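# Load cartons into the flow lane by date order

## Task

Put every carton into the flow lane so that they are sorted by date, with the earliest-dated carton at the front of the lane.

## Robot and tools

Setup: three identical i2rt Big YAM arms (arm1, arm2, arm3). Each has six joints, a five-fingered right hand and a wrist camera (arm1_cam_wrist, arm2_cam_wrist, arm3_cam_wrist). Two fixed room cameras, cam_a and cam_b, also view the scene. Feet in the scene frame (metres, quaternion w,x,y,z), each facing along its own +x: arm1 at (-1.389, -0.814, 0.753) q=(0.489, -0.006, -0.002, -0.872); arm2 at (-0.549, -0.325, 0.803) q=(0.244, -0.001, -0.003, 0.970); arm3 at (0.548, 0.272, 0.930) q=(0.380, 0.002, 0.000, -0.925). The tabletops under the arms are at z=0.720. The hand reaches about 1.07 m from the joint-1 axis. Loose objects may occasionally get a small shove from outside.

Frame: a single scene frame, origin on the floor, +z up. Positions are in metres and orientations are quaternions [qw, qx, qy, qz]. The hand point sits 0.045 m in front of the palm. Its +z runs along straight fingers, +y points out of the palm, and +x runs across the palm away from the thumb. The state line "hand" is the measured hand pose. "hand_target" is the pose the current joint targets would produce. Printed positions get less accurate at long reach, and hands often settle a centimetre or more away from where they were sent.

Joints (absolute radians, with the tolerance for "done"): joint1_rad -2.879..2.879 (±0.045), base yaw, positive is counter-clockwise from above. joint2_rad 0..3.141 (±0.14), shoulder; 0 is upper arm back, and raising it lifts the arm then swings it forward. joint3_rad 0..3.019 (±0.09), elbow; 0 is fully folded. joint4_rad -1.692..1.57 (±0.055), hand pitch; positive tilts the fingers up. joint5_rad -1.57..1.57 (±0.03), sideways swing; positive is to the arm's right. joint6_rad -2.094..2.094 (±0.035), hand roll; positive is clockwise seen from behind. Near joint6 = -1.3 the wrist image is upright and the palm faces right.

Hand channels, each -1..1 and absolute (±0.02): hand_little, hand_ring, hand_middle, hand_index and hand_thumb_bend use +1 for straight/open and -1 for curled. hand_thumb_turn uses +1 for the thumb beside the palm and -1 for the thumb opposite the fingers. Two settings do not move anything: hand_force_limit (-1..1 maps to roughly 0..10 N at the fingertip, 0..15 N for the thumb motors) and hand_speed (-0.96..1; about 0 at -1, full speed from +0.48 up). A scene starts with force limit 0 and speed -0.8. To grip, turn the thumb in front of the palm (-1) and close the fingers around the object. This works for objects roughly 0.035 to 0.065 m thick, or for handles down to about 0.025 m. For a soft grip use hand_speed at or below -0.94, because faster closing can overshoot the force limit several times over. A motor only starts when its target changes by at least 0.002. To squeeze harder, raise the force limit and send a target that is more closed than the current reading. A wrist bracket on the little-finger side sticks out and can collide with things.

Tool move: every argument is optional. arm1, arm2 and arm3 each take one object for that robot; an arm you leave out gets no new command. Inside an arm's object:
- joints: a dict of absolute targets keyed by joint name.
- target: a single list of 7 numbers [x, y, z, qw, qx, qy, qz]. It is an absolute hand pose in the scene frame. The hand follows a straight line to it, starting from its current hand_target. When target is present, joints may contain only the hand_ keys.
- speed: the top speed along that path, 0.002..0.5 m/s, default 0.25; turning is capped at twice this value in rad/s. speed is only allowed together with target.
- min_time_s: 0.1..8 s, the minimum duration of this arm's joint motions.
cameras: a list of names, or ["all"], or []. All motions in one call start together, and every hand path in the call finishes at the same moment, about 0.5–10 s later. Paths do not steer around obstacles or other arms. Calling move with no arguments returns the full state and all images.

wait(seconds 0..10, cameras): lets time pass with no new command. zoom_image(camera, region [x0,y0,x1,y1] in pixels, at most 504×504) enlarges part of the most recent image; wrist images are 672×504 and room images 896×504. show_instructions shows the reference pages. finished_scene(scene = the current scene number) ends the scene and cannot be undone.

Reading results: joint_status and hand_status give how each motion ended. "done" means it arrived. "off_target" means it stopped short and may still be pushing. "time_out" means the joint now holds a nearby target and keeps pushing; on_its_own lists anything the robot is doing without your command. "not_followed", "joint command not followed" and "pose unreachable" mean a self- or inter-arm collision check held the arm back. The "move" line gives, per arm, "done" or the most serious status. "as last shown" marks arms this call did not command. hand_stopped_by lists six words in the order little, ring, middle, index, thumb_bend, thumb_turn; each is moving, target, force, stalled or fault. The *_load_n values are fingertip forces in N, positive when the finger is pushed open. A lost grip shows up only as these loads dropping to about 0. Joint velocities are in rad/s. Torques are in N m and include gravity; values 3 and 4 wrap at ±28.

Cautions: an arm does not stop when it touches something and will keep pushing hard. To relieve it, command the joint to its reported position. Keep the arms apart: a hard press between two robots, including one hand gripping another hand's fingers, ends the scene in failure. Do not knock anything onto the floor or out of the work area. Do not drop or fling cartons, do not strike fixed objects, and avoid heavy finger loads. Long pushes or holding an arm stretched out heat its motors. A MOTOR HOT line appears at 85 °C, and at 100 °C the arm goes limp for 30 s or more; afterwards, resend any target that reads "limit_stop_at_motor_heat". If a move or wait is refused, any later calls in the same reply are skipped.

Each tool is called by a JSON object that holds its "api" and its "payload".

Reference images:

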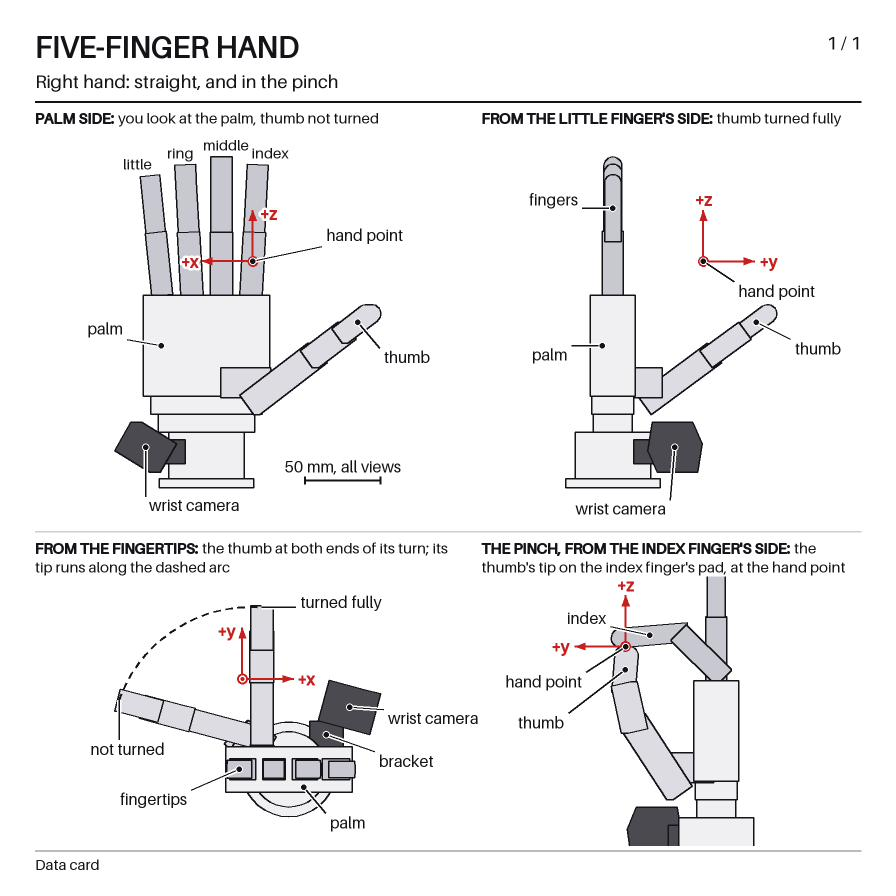

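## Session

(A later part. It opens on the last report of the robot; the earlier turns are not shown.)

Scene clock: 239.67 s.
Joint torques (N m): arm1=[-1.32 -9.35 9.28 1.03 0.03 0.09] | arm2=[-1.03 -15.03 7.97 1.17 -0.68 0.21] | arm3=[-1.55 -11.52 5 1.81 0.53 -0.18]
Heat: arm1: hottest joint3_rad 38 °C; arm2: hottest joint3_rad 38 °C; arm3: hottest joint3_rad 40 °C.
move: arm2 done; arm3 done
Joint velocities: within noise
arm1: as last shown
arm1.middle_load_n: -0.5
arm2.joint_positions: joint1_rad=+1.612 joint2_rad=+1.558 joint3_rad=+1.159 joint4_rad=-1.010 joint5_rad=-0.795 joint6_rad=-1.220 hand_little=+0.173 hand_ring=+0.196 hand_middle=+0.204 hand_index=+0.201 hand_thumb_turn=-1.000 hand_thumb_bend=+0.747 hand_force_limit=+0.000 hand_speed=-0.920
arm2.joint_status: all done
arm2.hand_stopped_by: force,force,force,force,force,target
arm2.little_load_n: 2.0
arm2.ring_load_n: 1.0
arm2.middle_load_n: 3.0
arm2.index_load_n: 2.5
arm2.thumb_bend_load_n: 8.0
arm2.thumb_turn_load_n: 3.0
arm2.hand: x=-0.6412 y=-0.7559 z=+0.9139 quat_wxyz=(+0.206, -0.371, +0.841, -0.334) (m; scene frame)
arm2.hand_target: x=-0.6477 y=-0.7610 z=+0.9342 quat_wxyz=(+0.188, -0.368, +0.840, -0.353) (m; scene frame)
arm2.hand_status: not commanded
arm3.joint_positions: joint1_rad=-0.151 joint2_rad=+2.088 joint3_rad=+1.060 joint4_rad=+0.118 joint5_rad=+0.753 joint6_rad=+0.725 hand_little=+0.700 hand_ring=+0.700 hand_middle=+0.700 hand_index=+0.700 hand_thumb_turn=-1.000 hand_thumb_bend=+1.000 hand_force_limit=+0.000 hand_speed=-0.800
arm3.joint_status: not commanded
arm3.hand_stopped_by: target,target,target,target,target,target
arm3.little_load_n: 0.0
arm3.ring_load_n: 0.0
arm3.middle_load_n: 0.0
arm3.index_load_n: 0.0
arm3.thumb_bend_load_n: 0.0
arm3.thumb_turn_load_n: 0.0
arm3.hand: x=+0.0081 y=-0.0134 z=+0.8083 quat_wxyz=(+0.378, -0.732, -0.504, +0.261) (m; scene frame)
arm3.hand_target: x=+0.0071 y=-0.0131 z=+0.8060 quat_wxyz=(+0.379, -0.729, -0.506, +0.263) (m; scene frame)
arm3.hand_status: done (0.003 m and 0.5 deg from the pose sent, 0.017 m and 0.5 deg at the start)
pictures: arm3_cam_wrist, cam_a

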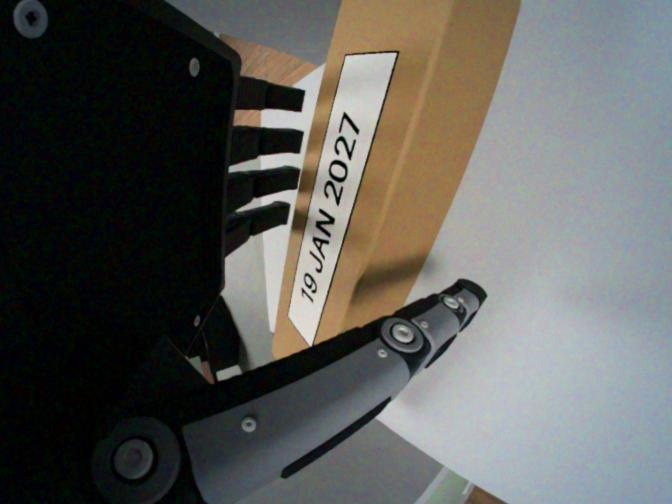

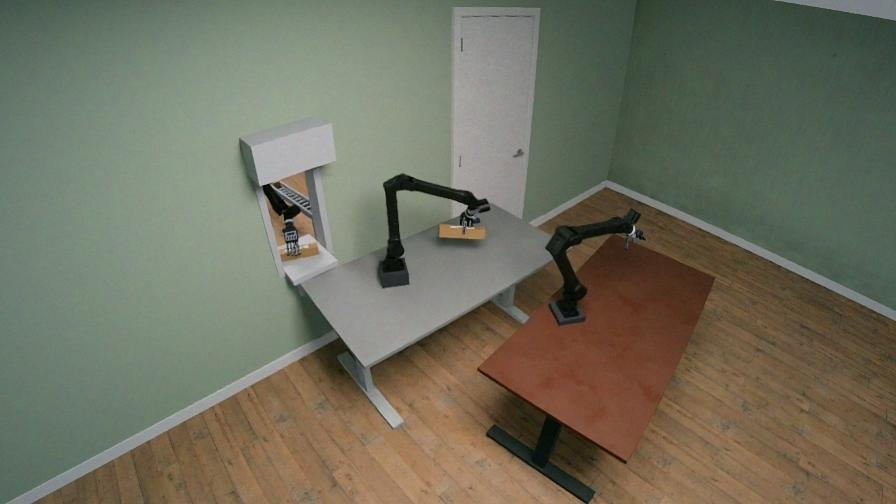

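{"api": "move", "payload": {"arm2": {"joints": {"joint1_rad": 0.2, "joint2_rad": 1.32, "joint3_rad": 0.90, "joint4_rad": -0.30, "joint5_rad": 0, "joint6_rad": 0}, "min_time_s": 4.2}, "arm3": {"joints": {"hand_little": 0.2, "hand_ring": 0.2, "hand_middle": 0.2, "hand_index": 0.2, "hand_thumb_bend": 0.0, "hand_force_limit": -0.6, "hand_speed": -0.9}}}}

{"api": "move", "payload": {"arm3": {"joints": {"hand_little": 0.0, "hand_ring": 0.0, "hand_middle": 0.05, "hand_index": 0.0, "hand_speed": -0.94}}, "arm2": {"joints": {"joint1_rad": -0.73, "joint2_rad": 1.40, "joint3_rad": 1.06, "joint4_rad": -0.38, "joint5_rad": -0.489, "joint6_rad": -0.382}, "min_time_s": 3.2}}}

{"api": "move", "payload": {"arm3": {"joints": {"hand_thumb_bend": -0.1, "hand_force_limit": 0, "hand_speed": -0.92}}, "arm2": {"joints": {"joint1_rad": -1.044, "joint2_rad": 1.40, "joint3_rad": 1.07, "joint4_rad": -0.26, "joint5_rad": 0, "joint6_rad": 0}, "min_time_s": 2.2}}}

{"api": "move", "payload": {"arm3": {"target": [0.011, -0.011, 0.86, -0.3794, 0.7289, 0.5057, -0.2632], "speed": 0.05}, "cameras": ["arm2_cam_wrist", "arm3_cam_wrist"]}}

Scene clock: 244.90 s.
Joint torques (N m): arm1=[-1.32 -9.35 9.25 1.03 0.03 0.09] | arm2=[-0.91 -12.69 8.96 2.8 0.02 0.13] | arm3=[-1.14 -11.81 5 1.55 0.41 -0.17]
Heat: arm1: hottest joint3_rad 38 °C; arm2: hottest joint3_rad 38 °C; arm3: hottest joint3_rad 39 °C.
move: arm2 done; arm3 off_target
Joint velocities: within noise
arm1: as last shown
arm1.middle_load_n: 0.0
arm2.joint_positions: joint1_rad=+0.210 joint2_rad=+1.358 joint3_rad=+0.884 joint4_rad=-0.327 joint5_rad=+0.000 joint6_rad=-0.016 hand_little=+0.173 hand_ring=+0.196 hand_middle=+0.204 hand_index=+0.201 hand_thumb_turn=-1.000 hand_thumb_bend=+0.747 hand_force_limit=+0.000 hand_speed=-0.920
arm2.joint_status: all done
arm2.hand_stopped_by: force,force,force,force,force,target
arm2.little_load_n: 2.0
arm2.ring_load_n: 0.5
arm2.middle_load_n: 2.5
arm2.index_load_n: 2.5
arm2.thumb_bend_load_n: 7.5
arm2.thumb_turn_load_n: 3.0
arm2.hand: x=-1.0295 y=-0.2163 z=+0.9073 quat_wxyz=(-0.303, +0.737, +0.563, -0.220) (m; scene frame)
arm2.hand_target: x=-1.0416 y=-0.2090 z=+0.9380 quat_wxyz=(-0.333, +0.731, +0.544, -0.243) (m; scene frame)
arm2.hand_status: not commanded
arm3.joint_positions: joint1_rad=-0.155 joint2_rad=+2.088 joint3_rad=+1.060 joint4_rad=+0.126 joint5_rad=+0.756 joint6_rad=+0.725 hand_little=+0.200 hand_ring=+0.202 hand_middle=+0.217 hand_index=+0.208 hand_thumb_turn=-1.000 hand_thumb_bend=+0.748 hand_force_limit=-0.600 hand_speed=-0.900
arm3.joint_status: hand_thumb_bend off_target (ended at +0.748, target +0.000); the others done
arm3.hand_stopped_by: target,force,force,force,force,target
arm3.little_load_n: 0.0
arm3.ring_load_n: 4.0
arm3.middle_load_n: 0.0
arm3.index_load_n: 2.0
arm3.thumb_bend_load_n: 4.5
arm3.thumb_turn_load_n: 1.0
arm3.hand: x=+0.0056 y=-0.0120 z=+0.8094 quat_wxyz=(+0.379, -0.733, -0.500, +0.264) (m; scene frame)
arm3.hand_target: x=+0.0071 y=-0.0129 z=+0.8060 quat_wxyz=(+0.379, -0.729, -0.506, +0.263) (m; scene frame)
arm3.hand_status: not commanded
pictures: none

Scene clock: 248.63 s.
Joint torques (N m): arm1=[-1.32 -9.41 9.26 1.03 0.03 0.09] | arm2=[-1.03 -10.23 13.18 1.78 -0.49 -0.03] | arm3=[-1.2 -11.81 4.96 1.55 0.4 -0.17]
Heat: arm1: hottest joint3_rad 38 °C; arm2: hottest joint3_rad 39 °C; arm3: hottest joint3_rad 39 °C.
move: arm2 done; arm3 off_target
Joint velocities: within noise
arm1: as last shown
arm2.joint_positions: joint1_rad=-0.720 joint2_rad=+1.398 joint3_rad=+0.995 joint4_rad=-0.382 joint5_rad=-0.481 joint6_rad=-0.377 hand_little=+0.173 hand_ring=+0.196 hand_middle=+0.204 hand_index=+0.201 hand_thumb_turn=-1.000 hand_thumb_bend=+0.747 hand_force_limit=+0.000 hand_speed=-0.920
arm2.joint_status: all done
arm2.hand_stopped_by: force,force,force,force,force,target
arm2.little_load_n: 2.0
arm2.ring_load_n: 1.0
arm2.middle_load_n: 2.5
arm2.index_load_n: 2.0
arm2.thumb_bend_load_n: 7.5
arm2.thumb_turn_load_n: 2.5
arm2.hand: x=-0.8135 y=+0.1087 z=+0.9501 quat_wxyz=(-0.375, +0.804, +0.408, -0.214) (m; scene frame)
arm2.hand_target: x=-0.8180 y=+0.1325 z=+0.9817 quat_wxyz=(-0.406, +0.790, +0.410, -0.210) (m; scene frame)
arm2.hand_status: not commanded
arm3.joint_positions: joint1_rad=-0.155 joint2_rad=+2.088 joint3_rad=+1.060 joint4_rad=+0.126 joint5_rad=+0.756 joint6_rad=+0.725 hand_little=+0.178 hand_ring=+0.202 hand_middle=+0.212 hand_index=+0.208 hand_thumb_turn=-1.000 hand_thumb_bend=+0.748 hand_force_limit=-0.600 hand_speed=-0.940
arm3.joint_status: hand_little off_target (ended at +0.178, target +0.000); hand_ring off_target (ended at +0.202, target +0.000); hand_middle off_target (ended at +0.212, target +0.050); hand_index off_target (ended at +0.208, target +0.000); the others done
arm3.hand_stopped_by: force,force,force,force,force,target
arm3.little_load_n: 2.5
arm3.ring_load_n: 2.0
arm3.middle_load_n: 1.5
arm3.index_load_n: 1.0
arm3.thumb_bend_load_n: 6.0
arm3.thumb_turn_load_n: 2.0
arm3.hand: x=+0.0056 y=-0.0120 z=+0.8094 quat_wxyz=(+0.379, -0.733, -0.500, +0.264) (m; scene frame)
arm3.hand_target: x=+0.0071 y=-0.0129 z=+0.8060 quat_wxyz=(+0.379, -0.729, -0.506, +0.263) (m; scene frame)
arm3.hand_status: not commanded
pictures: none

Scene clock: 251.47 s.
Joint torques (N m): arm1=[-1.26 -9.35 9.22 1.02 0.03 0.09] | arm2=[-1.2 -10.52 13.55 3.04 0.06 0.16] | arm3=[-1.14 -11.75 4.98 1.54 0.42 -0.16]
Heat: arm1: hottest joint3_rad 38 °C; arm2: hottest joint3_rad 40 °C; arm3: hottest joint3_rad 39 °C.
move: arm2 done; arm3 off_target
Joint velocities: within noise
arm1: as last shown
arm2.joint_positions: joint1_rad=-1.032 joint2_rad=+1.400 joint3_rad=+1.002 joint4_rad=-0.291 joint5_rad=-0.002 joint6_rad=-0.017 hand_little=+0.173 hand_ring=+0.196 hand_middle=+0.204 hand_index=+0.201 hand_thumb_turn=-1.000 hand_thumb_bend=+0.747 hand_force_limit=+0.000 hand_speed=-0.920
arm2.joint_status: all done
arm2.hand_stopped_by: force,force,force,force,force,target
arm2.little_load_n: 2.0
arm2.ring_load_n: 1.0
arm2.middle_load_n: 2.5
arm2.index_load_n: 2.0
arm2.thumb_bend_load_n: 7.5
arm2.thumb_turn_load_n: 2.5
arm2.hand: x=-0.6041 y=+0.2172 z=+0.9559 quat_wxyz=(-0.430, +0.903, +0.029, -0.005) (m; scene frame)
arm2.hand_target: x=-0.5996 y=+0.2477 z=+0.9983 quat_wxyz=(-0.474, +0.881, +0.016, -0.006) (m; scene frame)
arm2.hand_status: not commanded
arm3.joint_positions: joint1_rad=-0.155 joint2_rad=+2.088 joint3_rad=+1.060 joint4_rad=+0.126 joint5_rad=+0.756 joint6_rad=+0.725 hand_little=+0.179 hand_ring=+0.202 hand_middle=+0.212 hand_index=+0.208 hand_thumb_turn=-1.000 hand_thumb_bend=+0.744 hand_force_limit=+0.000 hand_speed=-0.920
arm3.joint_status: hand_thumb_bend off_target (ended at +0.744, target -0.100); the others done
arm3.hand_stopped_by: force,force,force,force,force,target
arm3.little_load_n: 3.0
arm3.ring_load_n: 2.5
arm3.middle_load_n: 2.0
arm3.index_load_n: 1.5
arm3.thumb_bend_load_n: 8.0
arm3.thumb_turn_load_n: 2.0
arm3.hand: x=+0.0056 y=-0.0120 z=+0.8094 quat_wxyz=(+0.379, -0.733, -0.500, +0.264) (m; scene frame)
arm3.hand_target: x=+0.0071 y=-0.0129 z=+0.8060 quat_wxyz=(+0.379, -0.729, -0.506, +0.263) (m; scene frame)
arm3.hand_status: not commanded
pictures: none

Scene clock: 253.17 s.
Joint torques (N m): arm1=[-1.26 -9.41 9.25 1.03 0.03 0.09] | arm2=[-1.14 -10.52 13.59 3.06 0.06 0.19] | arm3=[-1.2 -14.62 5.94 0.99 0.92 -0.16]
Heat: arm1: hottest joint3_rad 38 °C; arm2: hottest joint3_rad 40 °C; arm3: hottest joint3_rad 39 °C.
move: arm3 off_target
Joint velocities: within noise
arm1, arm2: as last shown
arm2.thumb_bend_load_n: 8.0
arm2.thumb_turn_load_n: 3.0
arm3.joint_positions: joint1_rad=-0.153 joint2_rad=+2.006 joint3_rad=+1.035 joint4_rad=+0.026 joint5_rad=+0.745 joint6_rad=+0.725 hand_little=+0.178 hand_ring=+0.202 hand_middle=+0.212 hand_index=+0.208 hand_thumb_turn=-1.000 hand_thumb_bend=+0.744 hand_force_limit=+0.000 hand_speed=-0.920
arm3.joint_status: not commanded
arm3.hand_stopped_by: force,force,force,force,force,target
arm3.little_load_n: 1.5
arm3.ring_load_n: 1.5
arm3.middle_load_n: 2.0
arm3.index_load_n: 2.0
arm3.thumb_bend_load_n: 8.0
arm3.thumb_turn_load_n: 2.5
arm3.hand: x=+0.0199 y=-0.0054 z=+0.8337 quat_wxyz=(+0.375, -0.732, -0.513, +0.246) (m; scene frame)
arm3.hand_target: x=+0.0111 y=-0.0108 z=+0.8595 quat_wxyz=(+0.379, -0.729, -0.506, +0.263) (m; scene frame)
arm3.hand_status: off_target (0.028 m and 2.2 deg from the pose sent, 0.051 m and 0.8 deg at the start)
pictures: arm2_cam_wrist, arm3_cam_wrist

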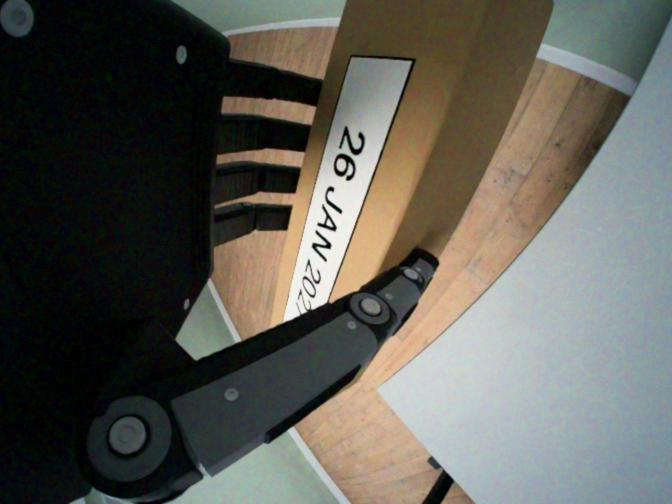

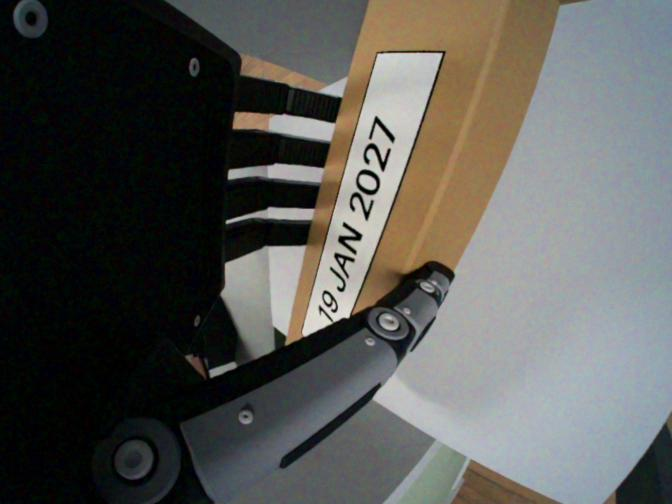

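{"api": "move", "payload": {"arm3": {"target": [0.006, -0.006, 0.945, -0.3867, 0.7429, 0.4850, -0.2525], "speed": 0.12}, "cameras": []}}

{"api": "move", "payload": {"arm3": {"target": [0.02, -0.025, 0.97, -0.3867, 0.7429, 0.4850, -0.2525], "speed": 0.12}, "cameras": ["arm3_cam_wrist"]}}

Scene clock: 256.07 s.
Joint torques (N m): arm1=[-1.26 -9.35 9.26 1.03 0.03 0.09] | arm2=[-1.08 -10.52 13.55 3.03 0.06 0.18] | arm3=[-1.73 -13.63 11.29 0.83 0.99 0.14]
Heat: arm1: hottest joint3_rad 38 °C; arm2: hottest joint3_rad 42 °C; arm3: hottest joint3_rad 39 °C.
move: arm3 off_target
Joint velocities: within noise
arm1, arm2: as last shown
arm2.middle_load_n: 3.0
arm2.index_load_n: 2.5
arm2.thumb_bend_load_n: 7.5
arm3.joint_positions: joint1_rad=-0.150 joint2_rad=+1.840 joint3_rad=+1.043 joint4_rad=-0.236 joint5_rad=+0.776 joint6_rad=+0.754 hand_little=+0.178 hand_ring=+0.202 hand_middle=+0.212 hand_index=+0.208 hand_thumb_turn=-1.000 hand_thumb_bend=+0.744 hand_force_limit=+0.000 hand_speed=-0.920
arm3.joint_status: not commanded
arm3.hand_stopped_by: force,force,force,force,force,target
arm3.little_load_n: 0.5
arm3.ring_load_n: 2.5
arm3.middle_load_n: 1.0
arm3.index_load_n: 2.5
arm3.thumb_bend_load_n: 7.5
arm3.thumb_turn_load_n: 2.0
arm3.hand: x=+0.0362 y=+0.0114 z=+0.9005 quat_wxyz=(+0.386, -0.736, -0.516, +0.210) (m; scene frame)
arm3.hand_target: x=+0.0081 y=-0.0044 z=+0.9460 quat_wxyz=(+0.386, -0.743, -0.485, +0.253) (m; scene frame)
arm3.hand_status: off_target (0.057 m and 6.1 deg from the pose sent, 0.112 m and 3.8 deg at the start)
pictures: none
No camera images: "cameras" was empty.

Scene clock: 257.30 s.
Joint torques (N m): arm1=[-1.26 -9.41 9.24 1.02 0.03 0.09] | arm2=[-1.2 -10.58 13.57 3.03 0.07 0.18] | arm3=[-1.32 -13.22 11.82 0.83 1.06 0.12]
Heat: arm1: hottest joint3_rad 38 °C; arm2: hottest joint3_rad 42 °C; arm3: hottest joint3_rad 39 °C.
move: arm3 off_target
Joint velocities: within noise
arm1, arm2: as last shown
arm1.index_load_n: -0.5
arm2.middle_load_n: 2.5
arm2.index_load_n: 2.0
arm2.thumb_turn_load_n: 2.5
arm3.joint_positions: joint1_rad=-0.110 joint2_rad=+1.798 joint3_rad=+1.072 joint4_rad=-0.344 joint5_rad=+0.801 joint6_rad=+0.808 hand_little=+0.178 hand_ring=+0.202 hand_middle=+0.212 hand_index=+0.208 hand_thumb_turn=-1.000 hand_thumb_bend=+0.744 hand_force_limit=+0.000 hand_speed=-0.920
arm3.joint_status: not commanded
arm3.hand_stopped_by: force,force,force,force,force,target
arm3.little_load_n: 0.5
arm3.ring_load_n: 2.5
arm3.middle_load_n: 1.0
arm3.index_load_n: 2.5
arm3.thumb_bend_load_n: 7.5
arm3.thumb_turn_load_n: 2.5
arm3.hand: x=+0.0468 y=-0.0048 z=+0.9258 quat_wxyz=(+0.387, -0.736, -0.514, +0.209) (m; scene frame)
arm3.hand_target: x=+0.0223 y=-0.0235 z=+0.9708 quat_wxyz=(+0.386, -0.743, -0.485, +0.253) (m; scene frame)
arm3.hand_status: off_target (0.055 m and 6.0 deg from the pose sent, 0.080 m and 6.1 deg at the start)
pictures: arm3_cam_wrist

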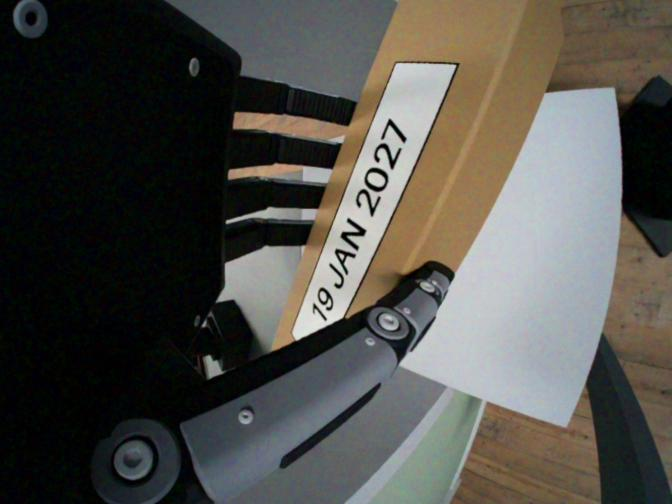

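{"api": "move", "payload": {"arm3": {"joints": {"joint1_rad": -0.02, "joint2_rad": 1.5, "joint3_rad": 0.985, "joint4_rad": -0.53, "joint5_rad": 0.85, "joint6_rad": 0.92}, "min_time_s": 3}, "cameras": []}}

{"api": "move", "payload": {"arm3": {"joints": {"joint1_rad": 0.115, "joint2_rad": 1.2, "joint3_rad": 0.9, "joint4_rad": -0.80, "joint5_rad": 0.898, "joint6_rad": 1.073}, "min_time_s": 2.5}, "cameras": ["arm3_cam_wrist"]}}

Scene clock: 262.30 s.
Joint torques (N m): arm1=[-1.26 -9.41 9.25 1.03 0.03 0.09] | arm2=[-1.08 -10.52 13.57 3.03 0.07 0.18] | arm3=[-0.67 -10.93 8.65 0.83 1.11 0.15]
Heat: arm1: hottest joint3_rad 38 °C; arm2: hottest joint3_rad 44 °C; arm3: hottest joint3_rad 39 °C.
move: arm3 done
Joint velocities: within noise
arm1.joint_positions: joint1_rad=+0.310 joint2_rad=+1.010 joint3_rad=+0.911 joint4_rad=-0.392 joint5_rad=-0.202 joint6_rad=-0.213 hand_little=+0.700 hand_ring=+0.700 hand_middle=+0.700 hand_index=+0.700 hand_thumb_turn=-1.000 hand_thumb_bend=+1.000 hand_force_limit=+0.000 hand_speed=-0.800
arm1.joint_status: not commanded
arm1.hand_stopped_by: target,target,target,target,target,target
arm1.little_load_n: 0.0
arm1.ring_load_n: 0.0
arm1.middle_load_n: -0.5
arm1.index_load_n: 0.0
arm1.thumb_bend_load_n: 0.0
arm1.thumb_turn_load_n: 0.0
arm1.hand: x=-1.4411 y=-1.2686 z=+1.0265 quat_wxyz=(+0.033, +0.043, -0.852, +0.521) (m; scene frame)
arm1.hand_target: x=-1.4439 y=-1.2633 z=+1.0231 quat_wxyz=(+0.032, +0.032, -0.854, +0.518) (m; scene frame)
arm1.hand_status: not commanded
arm2: as last shown
arm2.middle_load_n: 3.0
arm3.joint_positions: joint1_rad=-0.028 joint2_rad=+1.537 joint3_rad=+0.974 joint4_rad=-0.526 joint5_rad=+0.840 joint6_rad=+0.899 hand_little=+0.178 hand_ring=+0.202 hand_middle=+0.212 hand_index=+0.208 hand_thumb_turn=-1.000 hand_thumb_bend=+0.744 hand_force_limit=+0.000 hand_speed=-0.920
arm3.joint_status: all done
arm3.hand_stopped_by: force,force,force,force,force,target
arm3.little_load_n: 0.5
arm3.ring_load_n: 2.0
arm3.middle_load_n: 1.0
arm3.index_load_n: 2.5
arm3.thumb_bend_load_n: 7.5
arm3.thumb_turn_load_n: 2.0
arm3.hand: x=+0.1100 y=-0.0003 z=+1.0063 quat_wxyz=(+0.386, -0.735, -0.506, +0.233) (m; scene frame)
arm3.hand_target: x=+0.1064 y=-0.0064 z=+1.0299 quat_wxyz=(+0.384, -0.739, -0.489, +0.257) (m; scene frame)
arm3.hand_status: not commanded
pictures: none
No camera images: "cameras" was empty.

Scene clock: 265.27 s.
Joint torques (N m): arm1=[-1.26 -9.35 9.25 1.02 0.03 0.09] | arm2=[-1.14 -10.52 13.57 3.04 0.06 0.19] | arm3=[-0.67 -7.12 9.5 0.72 1.17 0.18]
Heat: arm1: hottest joint3_rad 38 °C; arm2: hottest joint3_rad 45 °C; arm3: hottest joint3_rad 39 °C.
move: arm3 done
Joint velocities: arm1=[0.005 -0.015 -0.012 -0.007 -0.11 -0.154] | arm2=[within noise] | arm3=[within noise]
arm1, arm2: as last shown
arm1.middle_load_n: 0.0
arm1.index_load_n: -0.5
arm2.ring_load_n: 0.5
arm2.middle_load_n: 2.5
arm2.thumb_bend_load_n: 8.0
arm3.joint_positions: joint1_rad=+0.107 joint2_rad=+1.229 joint3_rad=+0.887 joint4_rad=-0.796 joint5_rad=+0.887 joint6_rad=+1.050 hand_little=+0.178 hand_ring=+0.202 hand_middle=+0.212 hand_index=+0.208 hand_thumb_turn=-1.000 hand_thumb_bend=+0.744 hand_force_limit=+0.000 hand_speed=-0.920
arm3.joint_status: all done
arm3.hand_stopped_by: force,force,force,force,force,target
arm3.little_load_n: 0.5
arm3.ring_load_n: 2.0
arm3.middle_load_n: 1.0
arm3.index_load_n: 2.5
arm3.thumb_bend_load_n: 7.5
arm3.thumb_turn_load_n: 2.0
arm3.hand: x=+0.1982 y=+0.0140 z=+1.0840 quat_wxyz=(+0.376, -0.732, -0.501, +0.266) (m; scene frame)
arm3.hand_target: x=+0.1965 y=+0.0101 z=+1.1027 quat_wxyz=(+0.372, -0.737, -0.485, +0.288) (m; scene frame)
arm3.hand_status: not commanded
pictures: arm3_cam_wrist

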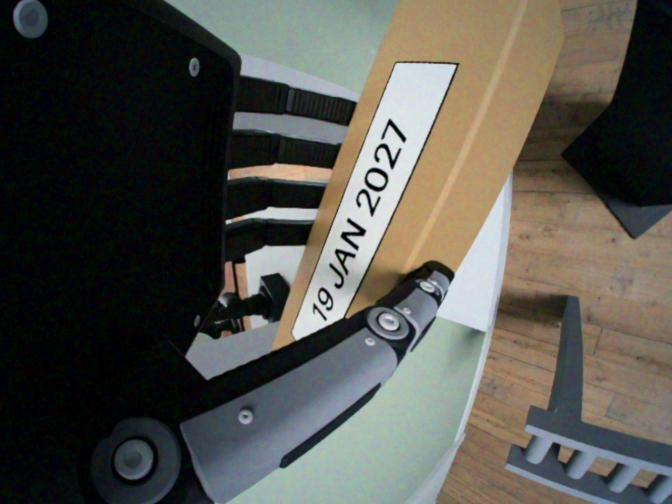

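{"api": "move", "payload": {"arm3": {"joints": {"joint1_rad": 0.40, "joint2_rad": 1.1, "joint3_rad": 0.89, "joint4_rad": -0.54, "joint5_rad": 0.52, "joint6_rad": 0.42}, "min_time_s": 3}, "arm2": {"joints": {"joint1_rad": -1.34, "joint2_rad": 1.42, "joint3_rad": 1.07, "joint4_rad": -0.40, "joint5_rad": 0.618, "joint6_rad": 0.521}, "min_time_s": 2.7}, "cameras": []}}

{"api": "move", "payload": {"arm3": {"joints": {"joint1_rad": 0.749, "joint2_rad": 1.073, "joint3_rad": 0.887, "joint4_rad": -0.425, "joint5_rad": -0.034, "joint6_rad": -0.025}, "min_time_s": 3}, "arm2": {"joints": {"joint1_rad": -1.655, "joint2_rad": 1.42, "joint3_rad": 1.07, "joint4_rad": -0.99, "joint5_rad": 0.946, "joint6_rad": 1.32}, "min_time_s": 3}, "cameras": ["cam_b", "arm2_cam_wrist"]}}

Scene clock: 269.20 s.
Joint torques (N m): arm1=[-1.32 -9.41 9.24 1.03 0.03 0.09] | arm2=[-1.14 -10.34 13.3 1.76 0.55 0.17] | arm3=[-0.73 -6.65 10.28 2.41 0.4 -0.2]
Heat: arm1: hottest joint3_rad 38 °C; arm2: hottest joint3_rad 46 °C; arm3: hottest joint3_rad 39 °C.
move: arm2 done; arm3 done
Joint velocities: within noise
arm1: as last shown
arm1.index_load_n: 0.0
arm2.joint_positions: joint1_rad=-1.327 joint2_rad=+1.419 joint3_rad=+1.002 joint4_rad=-0.404 joint5_rad=+0.611 joint6_rad=+0.504 hand_little=+0.173 hand_ring=+0.196 hand_middle=+0.204 hand_index=+0.201 hand_thumb_turn=-1.000 hand_thumb_bend=+0.747 hand_force_limit=+0.000 hand_speed=-0.920
arm2.joint_status: all done
arm2.hand_stopped_by: force,force,force,force,force,target
arm2.little_load_n: 2.0
arm2.ring_load_n: 1.0
arm2.middle_load_n: 2.5
arm2.index_load_n: 2.0
arm2.thumb_bend_load_n: 7.5
arm2.thumb_turn_load_n: 2.5
arm2.hand: x=-0.3537 y=+0.1753 z=+0.9472 quat_wxyz=(-0.385, +0.783, -0.429, +0.234) (m; scene frame)
arm2.hand_target: x=-0.3401 y=+0.1971 z=+0.9834 quat_wxyz=(-0.416, +0.759, -0.446, +0.228) (m; scene frame)
arm2.hand_status: not commanded
arm3.joint_positions: joint1_rad=+0.394 joint2_rad=+1.130 joint3_rad=+0.876 joint4_rad=-0.572 joint5_rad=+0.519 joint6_rad=+0.434 hand_little=+0.178 hand_ring=+0.202 hand_middle=+0.212 hand_index=+0.208 hand_thumb_turn=-1.000 hand_thumb_bend=+0.744 hand_force_limit=+0.000 hand_speed=-0.920
arm3.joint_status: all done
arm3.hand_stopped_by: force,force,force,force,force,target
arm3.little_load_n: 0.5
arm3.ring_load_n: 2.5
arm3.middle_load_n: 1.0
arm3.index_load_n: 2.5
arm3.thumb_bend_load_n: 7.5
arm3.thumb_turn_load_n: 2.0
arm3.hand: x=+0.3298 y=-0.1175 z=+1.1093 quat_wxyz=(+0.231, -0.449, -0.787, +0.355) (m; scene frame)
arm3.hand_target: x=+0.3281 y=-0.1266 z=+1.1345 quat_wxyz=(+0.229, -0.444, -0.774, +0.388) (m; scene frame)
arm3.hand_status: not commanded
pictures: none
No camera images: "cameras" was empty.

Scene clock: 272.90 s.
Joint torques (N m): arm1=[-1.26 -9.29 9.26 1.02 0.03 0.09] | arm2=[-1.2 -9.47 12 0.66 0.99 0.2] | arm3=[-0.97 -6.53 10.69 2.73 -0.17 -0.16]
Heat: arm1: hottest joint3_rad 38 °C; arm2: hottest joint3_rad 46 °C; arm3: hottest joint3_rad 40 °C.
move: arm2 done; arm3 done
Joint velocities: within noise
arm1: as last shown
arm2.joint_positions: joint1_rad=-1.641 joint2_rad=+1.420 joint3_rad=+1.010 joint4_rad=-0.986 joint5_rad=+0.934 joint6_rad=+1.303 hand_little=+0.173 hand_ring=+0.196 hand_middle=+0.204 hand_index=+0.201 hand_thumb_turn=-1.000 hand_thumb_bend=+0.747 hand_force_limit=+0.000 hand_speed=-0.920
arm2.joint_status: all done
arm2.hand_stopped_by: force,force,force,force,force,target
arm2.little_load_n: 2.0
arm2.ring_load_n: 0.5
arm2.middle_load_n: 2.5
arm2.index_load_n: 2.0
arm2.thumb_bend_load_n: 7.5
arm2.thumb_turn_load_n: 2.5
arm2.hand: x=-0.2165 y=-0.0184 z=+0.9325 quat_wxyz=(-0.238, +0.496, -0.739, +0.389) (m; scene frame)
arm2.hand_target: x=-0.1983 y=-0.0054 z=+0.9591 quat_wxyz=(-0.263, +0.471, -0.750, +0.383) (m; scene frame)
arm2.hand_status: not commanded
arm3.joint_positions: joint1_rad=+0.744 joint2_rad=+1.104 joint3_rad=+0.872 joint4_rad=-0.460 joint5_rad=-0.030 joint6_rad=-0.013 hand_little=+0.178 hand_ring=+0.202 hand_middle=+0.212 hand_index=+0.208 hand_thumb_turn=-1.000 hand_thumb_bend=+0.744 hand_force_limit=+0.000 hand_speed=-0.920
arm3.joint_status: all done
arm3.hand_stopped_by: force,force,force,force,force,target
arm3.little_load_n: 0.5
arm3.ring_load_n: 2.5
arm3.middle_load_n: 1.0
arm3.index_load_n: 2.5
arm3.thumb_bend_load_n: 7.5
arm3.thumb_turn_load_n: 2.0
arm3.hand: x=+0.5619 y=-0.1802 z=+1.1241 quat_wxyz=(-0.002, -0.009, -0.905, +0.425) (m; scene frame)
arm3.hand_target: x=+0.5636 y=-0.1893 z=+1.1522 quat_wxyz=(-0.001, +0.000, -0.887, +0.462) (m; scene frame)
arm3.hand_status: not commanded
pictures: arm2_cam_wrist, cam_b

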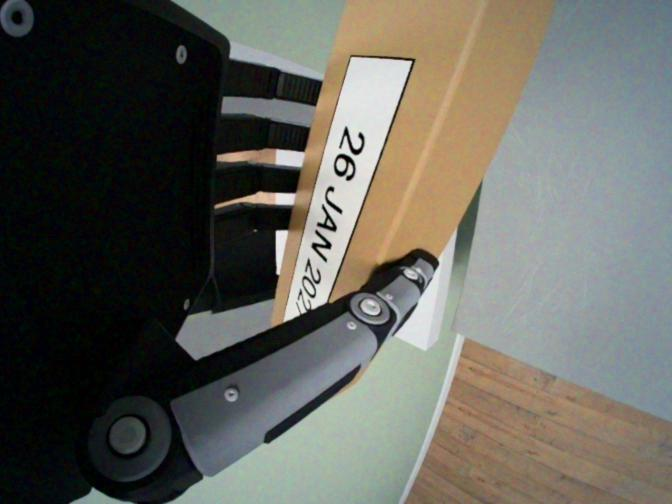

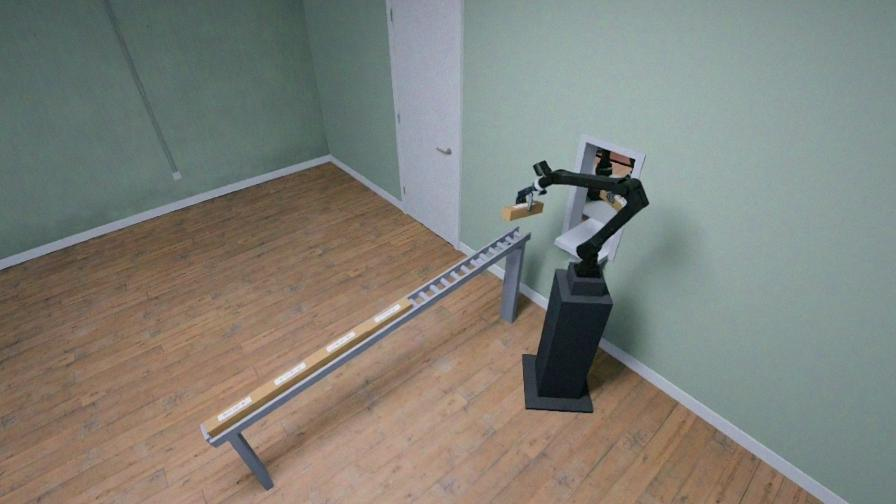

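{"api": "move", "payload": {"arm3": {"target": [0.75, -0.43, 1.13, 0, 0, -0.8871, 0.4617], "speed": 0.15}, "arm2": {"target": [-0.085, 0.020, 0.965, -0.2708, 0.4731, -0.7505, 0.3746], "speed": 0.1}, "cameras": ["arm3_cam_wrist"]}}

{"api": "move", "payload": {"arm3": {"target": [0.88, -0.345, 0.97, 0.0494, 0.0279, -0.869, 0.4916], "speed": 0.12}, "arm2": {"target": [0.004, 0.018, 0.955, -0.2708, 0.4731, -0.7505, 0.3746], "speed": 0.1}, "cameras": ["arm3_cam_wrist", "arm2_cam_wrist"]}}

Scene clock: 276.13 s.
Joint torques (N m): arm1=[-1.26 -9.35 9.24 1.03 0.03 0.09] | arm2=[-1.26 -12.57 12.49 1.85 0.66 -0.01] | arm3=[-1.03 -14.1 15.94 1.46 0.31 0.15]
Heat: arm1: hottest joint3_rad 38 °C; arm2: hottest joint3_rad 46 °C; arm3: hottest joint3_rad 41 °C.
move: arm2 off_target; arm3 off_target
Joint velocities: within noise
arm1: as last shown
arm2.joint_positions: joint1_rad=-1.809 joint2_rad=+1.587 joint3_rad=+1.197 joint4_rad=-0.796 joint5_rad=+0.870 joint6_rad=+1.051 hand_little=+0.173 hand_ring=+0.196 hand_middle=+0.204 hand_index=+0.201 hand_thumb_turn=-1.000 hand_thumb_bend=+0.747 hand_force_limit=+0.000 hand_speed=-0.920
arm2.joint_status: not commanded
arm2.hand_stopped_by: force,force,force,force,force,target
arm2.little_load_n: 2.0
arm2.ring_load_n: 0.5
arm2.middle_load_n: 3.0
arm2.index_load_n: 2.0
arm2.thumb_bend_load_n: 7.5
arm2.thumb_turn_load_n: 2.5
arm2.hand: x=-0.1104 y=+0.0057 z=+0.9360 quat_wxyz=(-0.240, +0.495, -0.744, +0.379) (m; scene frame)
arm2.hand_target: x=-0.0869 y=+0.0182 z=+0.9660 quat_wxyz=(-0.271, +0.473, -0.750, +0.375) (m; scene frame)
arm2.hand_status: off_target (0.041 m and 4.4 deg from the pose sent, 0.141 m and 5.1 deg at the start)
arm3.joint_positions: joint1_rad=+1.078 joint2_rad=+1.792 joint3_rad=+1.476 joint4_rad=-0.411 joint5_rad=+0.234 joint6_rad=+0.147 hand_little=+0.178 hand_ring=+0.202 hand_middle=+0.212 hand_index=+0.208 hand_thumb_turn=-1.000 hand_thumb_bend=+0.744 hand_force_limit=+0.000 hand_speed=-0.920
arm3.joint_status: not commanded
arm3.hand_stopped_by: force,force,force,force,force,target
arm3.little_load_n: 0.5
arm3.ring_load_n: 2.5
arm3.middle_load_n: 1.0
arm3.index_load_n: 2.5
arm3.thumb_bend_load_n: 7.5
arm3.thumb_turn_load_n: 2.0
arm3.hand: x=+0.7391 y=-0.4026 z=+1.0753 quat_wxyz=(+0.015, +0.015, -0.907, +0.420) (m; scene frame)
arm3.hand_target: x=+0.7486 y=-0.4256 z=+1.1308 quat_wxyz=(-0.001, +0.000, -0.887, +0.462) (m; scene frame)
arm3.hand_status: off_target (0.062 m and 5.8 deg from the pose sent, 0.313 m and 4.8 deg at the start)
pictures: arm3_cam_wrist

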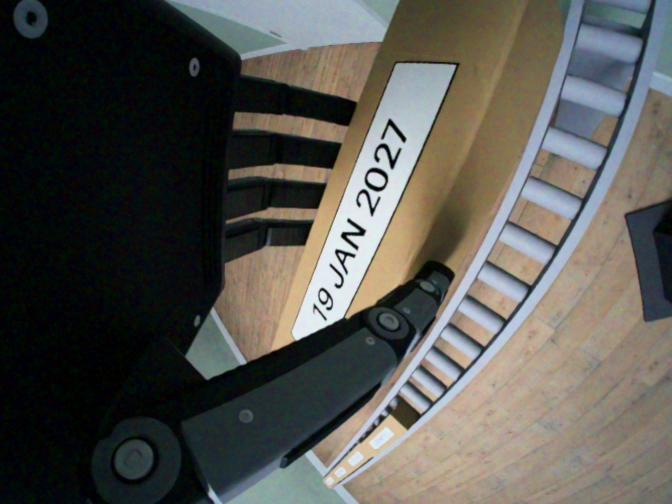

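Scene clock: 278.80 s.
Joint torques (N m): arm1=[-1.26 -9.35 9.25 1.03 0.03 0.09] | arm2=[-1.2 -15.03 12.71 2.07 0.56 -0.05] | arm3=[-1.08 -14.39 8.83 2.55 0.61 0.11]
Heat: arm1: hottest joint3_rad 38 °C; arm2: hottest joint3_rad 46 °C; arm3: hottest joint3_rad 41 °C.
move: arm2 off_target; arm3 off_target
Joint velocities: within noise
arm1: as last shown
arm2.joint_positions: joint1_rad=-1.930 joint2_rad=+1.736 joint3_rad=+1.346 joint4_rad=-0.683 joint5_rad=+0.811 joint6_rad=+0.895 hand_little=+0.173 hand_ring=+0.196 hand_middle=+0.204 hand_index=+0.201 hand_thumb_turn=-1.000 hand_thumb_bend=+0.747 hand_force_limit=+0.000 hand_speed=-0.920
arm2.joint_status: not commanded
arm2.hand_stopped_by: force,force,force,force,force,target
arm2.little_load_n: 2.0
arm2.ring_load_n: 0.5
arm2.middle_load_n: 2.5
arm2.index_load_n: 2.0
arm2.thumb_bend_load_n: 7.5
arm2.thumb_turn_load_n: 2.5
arm2.hand: x=-0.0240 y=+0.0068 z=+0.9237 quat_wxyz=(-0.238, +0.496, -0.746, +0.376) (m; scene frame)
arm2.hand_target: x=+0.0017 y=+0.0162 z=+0.9561 quat_wxyz=(-0.271, +0.473, -0.750, +0.375) (m; scene frame)
arm2.hand_status: off_target (0.044 m and 4.6 deg from the pose sent, 0.117 m and 4.4 deg at the start)
arm3.joint_positions: joint1_rad=+1.376 joint2_rad=+1.928 joint3_rad=+1.253 joint4_rad=-0.040 joint5_rad=+0.545 joint6_rad=+0.223 hand_little=+0.178 hand_ring=+0.202 hand_middle=+0.212 hand_index=+0.208 hand_thumb_turn=-1.000 hand_thumb_bend=+0.744 hand_force_limit=+0.000 hand_speed=-0.920
arm3.joint_status: not commanded
arm3.hand_stopped_by: force,force,force,force,force,target
arm3.little_load_n: 0.5
arm3.ring_load_n: 2.0
arm3.middle_load_n: 1.0
arm3.index_load_n: 2.5
arm3.thumb_bend_load_n: 7.5
arm3.thumb_turn_load_n: 2.5
arm3.hand: x=+0.8708 y=-0.3306 z=+0.9429 quat_wxyz=(+0.066, +0.048, -0.882, +0.464) (m; scene frame)
arm3.hand_target: x=+0.8794 y=-0.3441 z=+0.9703 quat_wxyz=(+0.049, +0.028, -0.869, +0.491) (m; scene frame)
arm3.hand_status: off_target (0.032 m and 4.6 deg from the pose sent, 0.185 m and 10.2 deg at the start)
pictures: arm2_cam_wrist, arm3_cam_wrist

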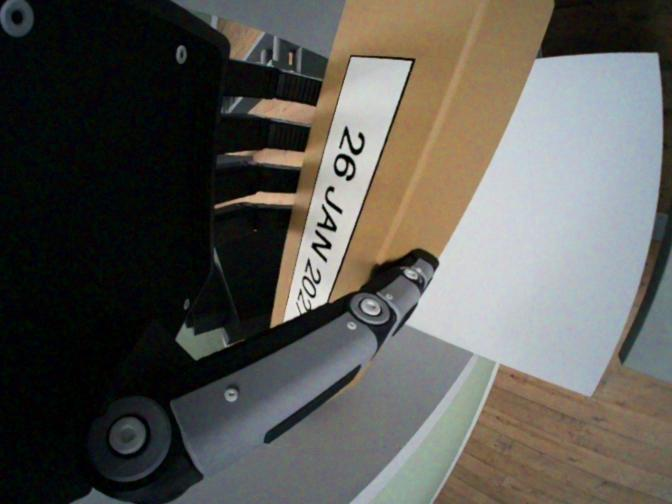

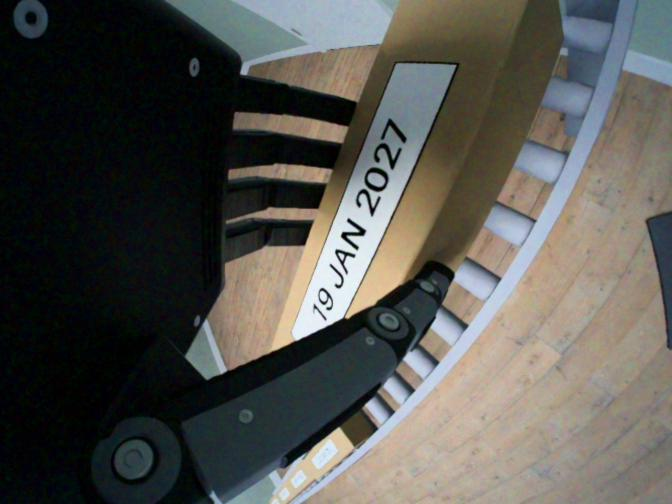

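{"api": "zoom_image", "payload": {"camera": "arm3_cam_wrist", "region": [270, 0, 672, 300]}}

{"api": "zoom_image", "payload": {"camera": "arm3_cam_wrist", "region": [240, 250, 560, 504]}}

Scaled by 1.254 from the camera's 672x504 image, which has a finer 960x720 frame.

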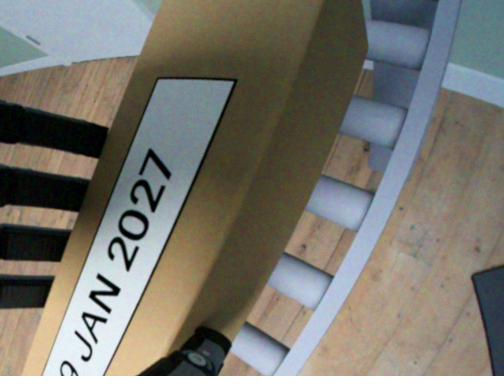

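Scaled by 1.575 from the camera's 672x504 image, which has a finer 960x720 frame.

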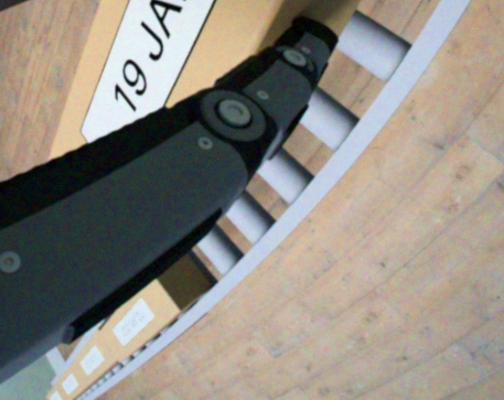

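{"api": "move", "payload": {"arm3": {"target": [0.885, -0.327, 0.90, 0.0494, 0.0279, -0.869, 0.4916], "speed": 0.07}, "arm2": {"target": [0.030, 0.012, 0.90, -0.2708, 0.4731, -0.7505, 0.3746], "speed": 0.1}, "cameras": []}}

{"api": "move", "payload": {"arm3": {"target": [0.885, -0.325, 0.86, 0.0494, 0.0279, -0.869, 0.4916], "speed": 0.06}, "arm2": {"target": [0.028, 0.010, 0.835, -0.2708, 0.4731, -0.7505, 0.3746], "speed": 0.08}, "cameras": ["arm3_cam_wrist", "arm2_cam_wrist"]}}

Scene clock: 282.70 s.
Joint torques (N m): arm1=[-1.26 -9.41 9.25 1.03 0.03 0.09] | arm2=[-1.49 -16.56 10.15 2.29 0.53 -0.01] | arm3=[-0.67 -14.39 7.6 2.58 0.71 0.11]
Heat: arm1: hottest joint3_rad 38 °C; arm2: hottest joint3_rad 45 °C; arm3: hottest joint3_rad 41 °C.
move: arm2 off_target; arm3 off_target
Joint velocities: within noise
arm1: as last shown
arm2.joint_positions: joint1_rad=-1.966 joint2_rad=+1.834 joint3_rad=+1.346 joint4_rad=-0.531 joint5_rad=+0.789 joint6_rad=+0.850 hand_little=+0.173 hand_ring=+0.196 hand_middle=+0.204 hand_index=+0.201 hand_thumb_turn=-1.000 hand_thumb_bend=+0.747 hand_force_limit=+0.000 hand_speed=-0.920
arm2.joint_status: not commanded
arm2.hand_stopped_by: force,force,force,force,force,target
arm2.little_load_n: 1.5
arm2.ring_load_n: 1.0
arm2.middle_load_n: 2.5
arm2.index_load_n: 2.0
arm2.thumb_bend_load_n: 8.0
arm2.thumb_turn_load_n: 2.5
arm2.hand: x=+0.0085 y=+0.0090 z=+0.8789 quat_wxyz=(-0.247, +0.492, -0.747, +0.374) (m; scene frame)
arm2.hand_target: x=+0.0289 y=+0.0112 z=+0.9005 quat_wxyz=(-0.271, +0.473, -0.750, +0.375) (m; scene frame)
arm2.hand_status: off_target (0.030 m and 3.5 deg from the pose sent, 0.059 m and 4.6 deg at the start)
arm3.joint_positions: joint1_rad=+1.394 joint2_rad=+2.023 joint3_rad=+1.182 joint4_rad=+0.123 joint5_rad=+0.563 joint6_rad=+0.240 hand_little=+0.178 hand_ring=+0.202 hand_middle=+0.212 hand_index=+0.208 hand_thumb_turn=-1.000 hand_thumb_bend=+0.744 hand_force_limit=+0.000 hand_speed=-0.920
arm3.joint_status: not commanded
arm3.hand_stopped_by: force,force,force,force,force,target
arm3.little_load_n: 1.0
arm3.ring_load_n: 2.0
arm3.middle_load_n: 1.0
arm3.index_load_n: 2.5
arm3.thumb_bend_load_n: 7.5
arm3.thumb_turn_load_n: 2.0
arm3.hand: x=+0.8717 y=-0.3148 z=+0.8769 quat_wxyz=(+0.067, +0.045, -0.881, +0.466) (m; scene frame)
arm3.hand_target: x=+0.8846 y=-0.3263 z=+0.9005 quat_wxyz=(+0.049, +0.028, -0.869, +0.491) (m; scene frame)
arm3.hand_status: off_target (0.029 m and 4.3 deg from the pose sent, 0.045 m and 4.6 deg at the start)
pictures: none
No camera images: "cameras" was empty.

Scene clock: 284.27 s.
Joint torques (N m): arm1=[-1.26 -9.35 9.25 1.03 0.03 0.09] | arm2=[-1.38 -17.08 8.08 2.29 0.54 -0.01] | arm3=[-0.56 -14.39 6.94 2.61 0.71 0.11]
Heat: arm1: hottest joint3_rad 38 °C; arm2: hottest joint3_rad 45 °C; arm3: hottest joint3_rad 41 °C.
move: arm2 off_target; arm3 off_target
Joint velocities: within noise
arm1: as last shown
arm2.joint_positions: joint1_rad=-1.967 joint2_rad=+1.914 joint3_rad=+1.290 joint4_rad=-0.376 joint5_rad=+0.789 joint6_rad=+0.848 hand_little=+0.173 hand_ring=+0.196 hand_middle=+0.204 hand_index=+0.201 hand_thumb_turn=-1.000 hand_thumb_bend=+0.747 hand_force_limit=+0.000 hand_speed=-0.920
arm2.joint_status: not commanded
arm2.hand_stopped_by: force,force,force,force,force,target
arm2.little_load_n: 2.0
arm2.ring_load_n: 1.0
arm2.middle_load_n: 2.5
arm2.index_load_n: 2.0
arm2.thumb_bend_load_n: 7.5
arm2.thumb_turn_load_n: 2.5
arm2.hand: x=+0.0120 y=+0.0116 z=+0.8226 quat_wxyz=(-0.255, +0.488, -0.747, +0.373) (m; scene frame)
arm2.hand_target: x=+0.0275 y=+0.0096 z=+0.8353 quat_wxyz=(-0.271, +0.473, -0.750, +0.375) (m; scene frame)
arm2.hand_status: off_target (0.020 m and 2.5 deg from the pose sent, 0.048 m and 3.5 deg at the start)
arm3.joint_positions: joint1_rad=+1.395 joint2_rad=+2.099 joint3_rad=+1.174 joint4_rad=+0.210 joint5_rad=+0.565 joint6_rad=+0.241 hand_little=+0.178 hand_ring=+0.202 hand_middle=+0.212 hand_index=+0.208 hand_thumb_turn=-1.000 hand_thumb_bend=+0.744 hand_force_limit=+0.000 hand_speed=-0.920
arm3.joint_status: not commanded
arm3.hand_stopped_by: force,force,force,force,force,target
arm3.little_load_n: 0.5
arm3.ring_load_n: 2.5
arm3.middle_load_n: 0.5
arm3.index_load_n: 2.5
arm3.thumb_bend_load_n: 7.5
arm3.thumb_turn_load_n: 2.0
arm3.hand: x=+0.8713 y=-0.3135 z=+0.8391 quat_wxyz=(+0.066, +0.043, -0.881, +0.467) (m; scene frame)
arm3.hand_target: x=+0.8846 y=-0.3244 z=+0.8603 quat_wxyz=(+0.049, +0.028, -0.869, +0.491) (m; scene frame)
arm3.hand_status: off_target (0.028 m and 4.1 deg from the pose sent, 0.024 m and 4.3 deg at the start)
pictures: arm2_cam_wrist, arm3_cam_wrist

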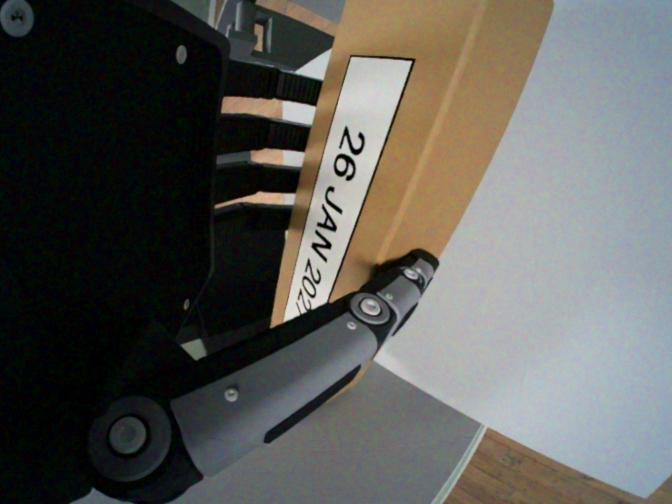

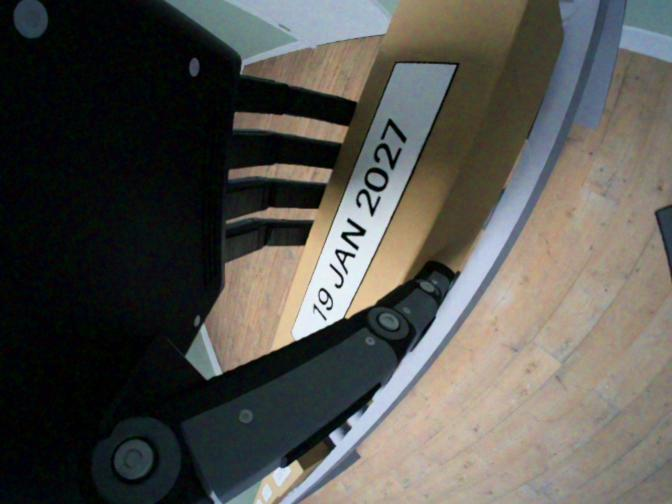

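{"api": "zoom_image", "payload": {"camera": "arm3_cam_wrist", "region": [420, 0, 672, 300]}}

Scaled by 1.680 from the camera's 672x504 image, which has a finer 960x720 frame.

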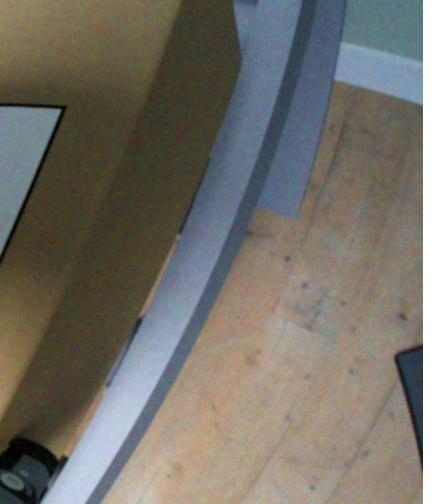

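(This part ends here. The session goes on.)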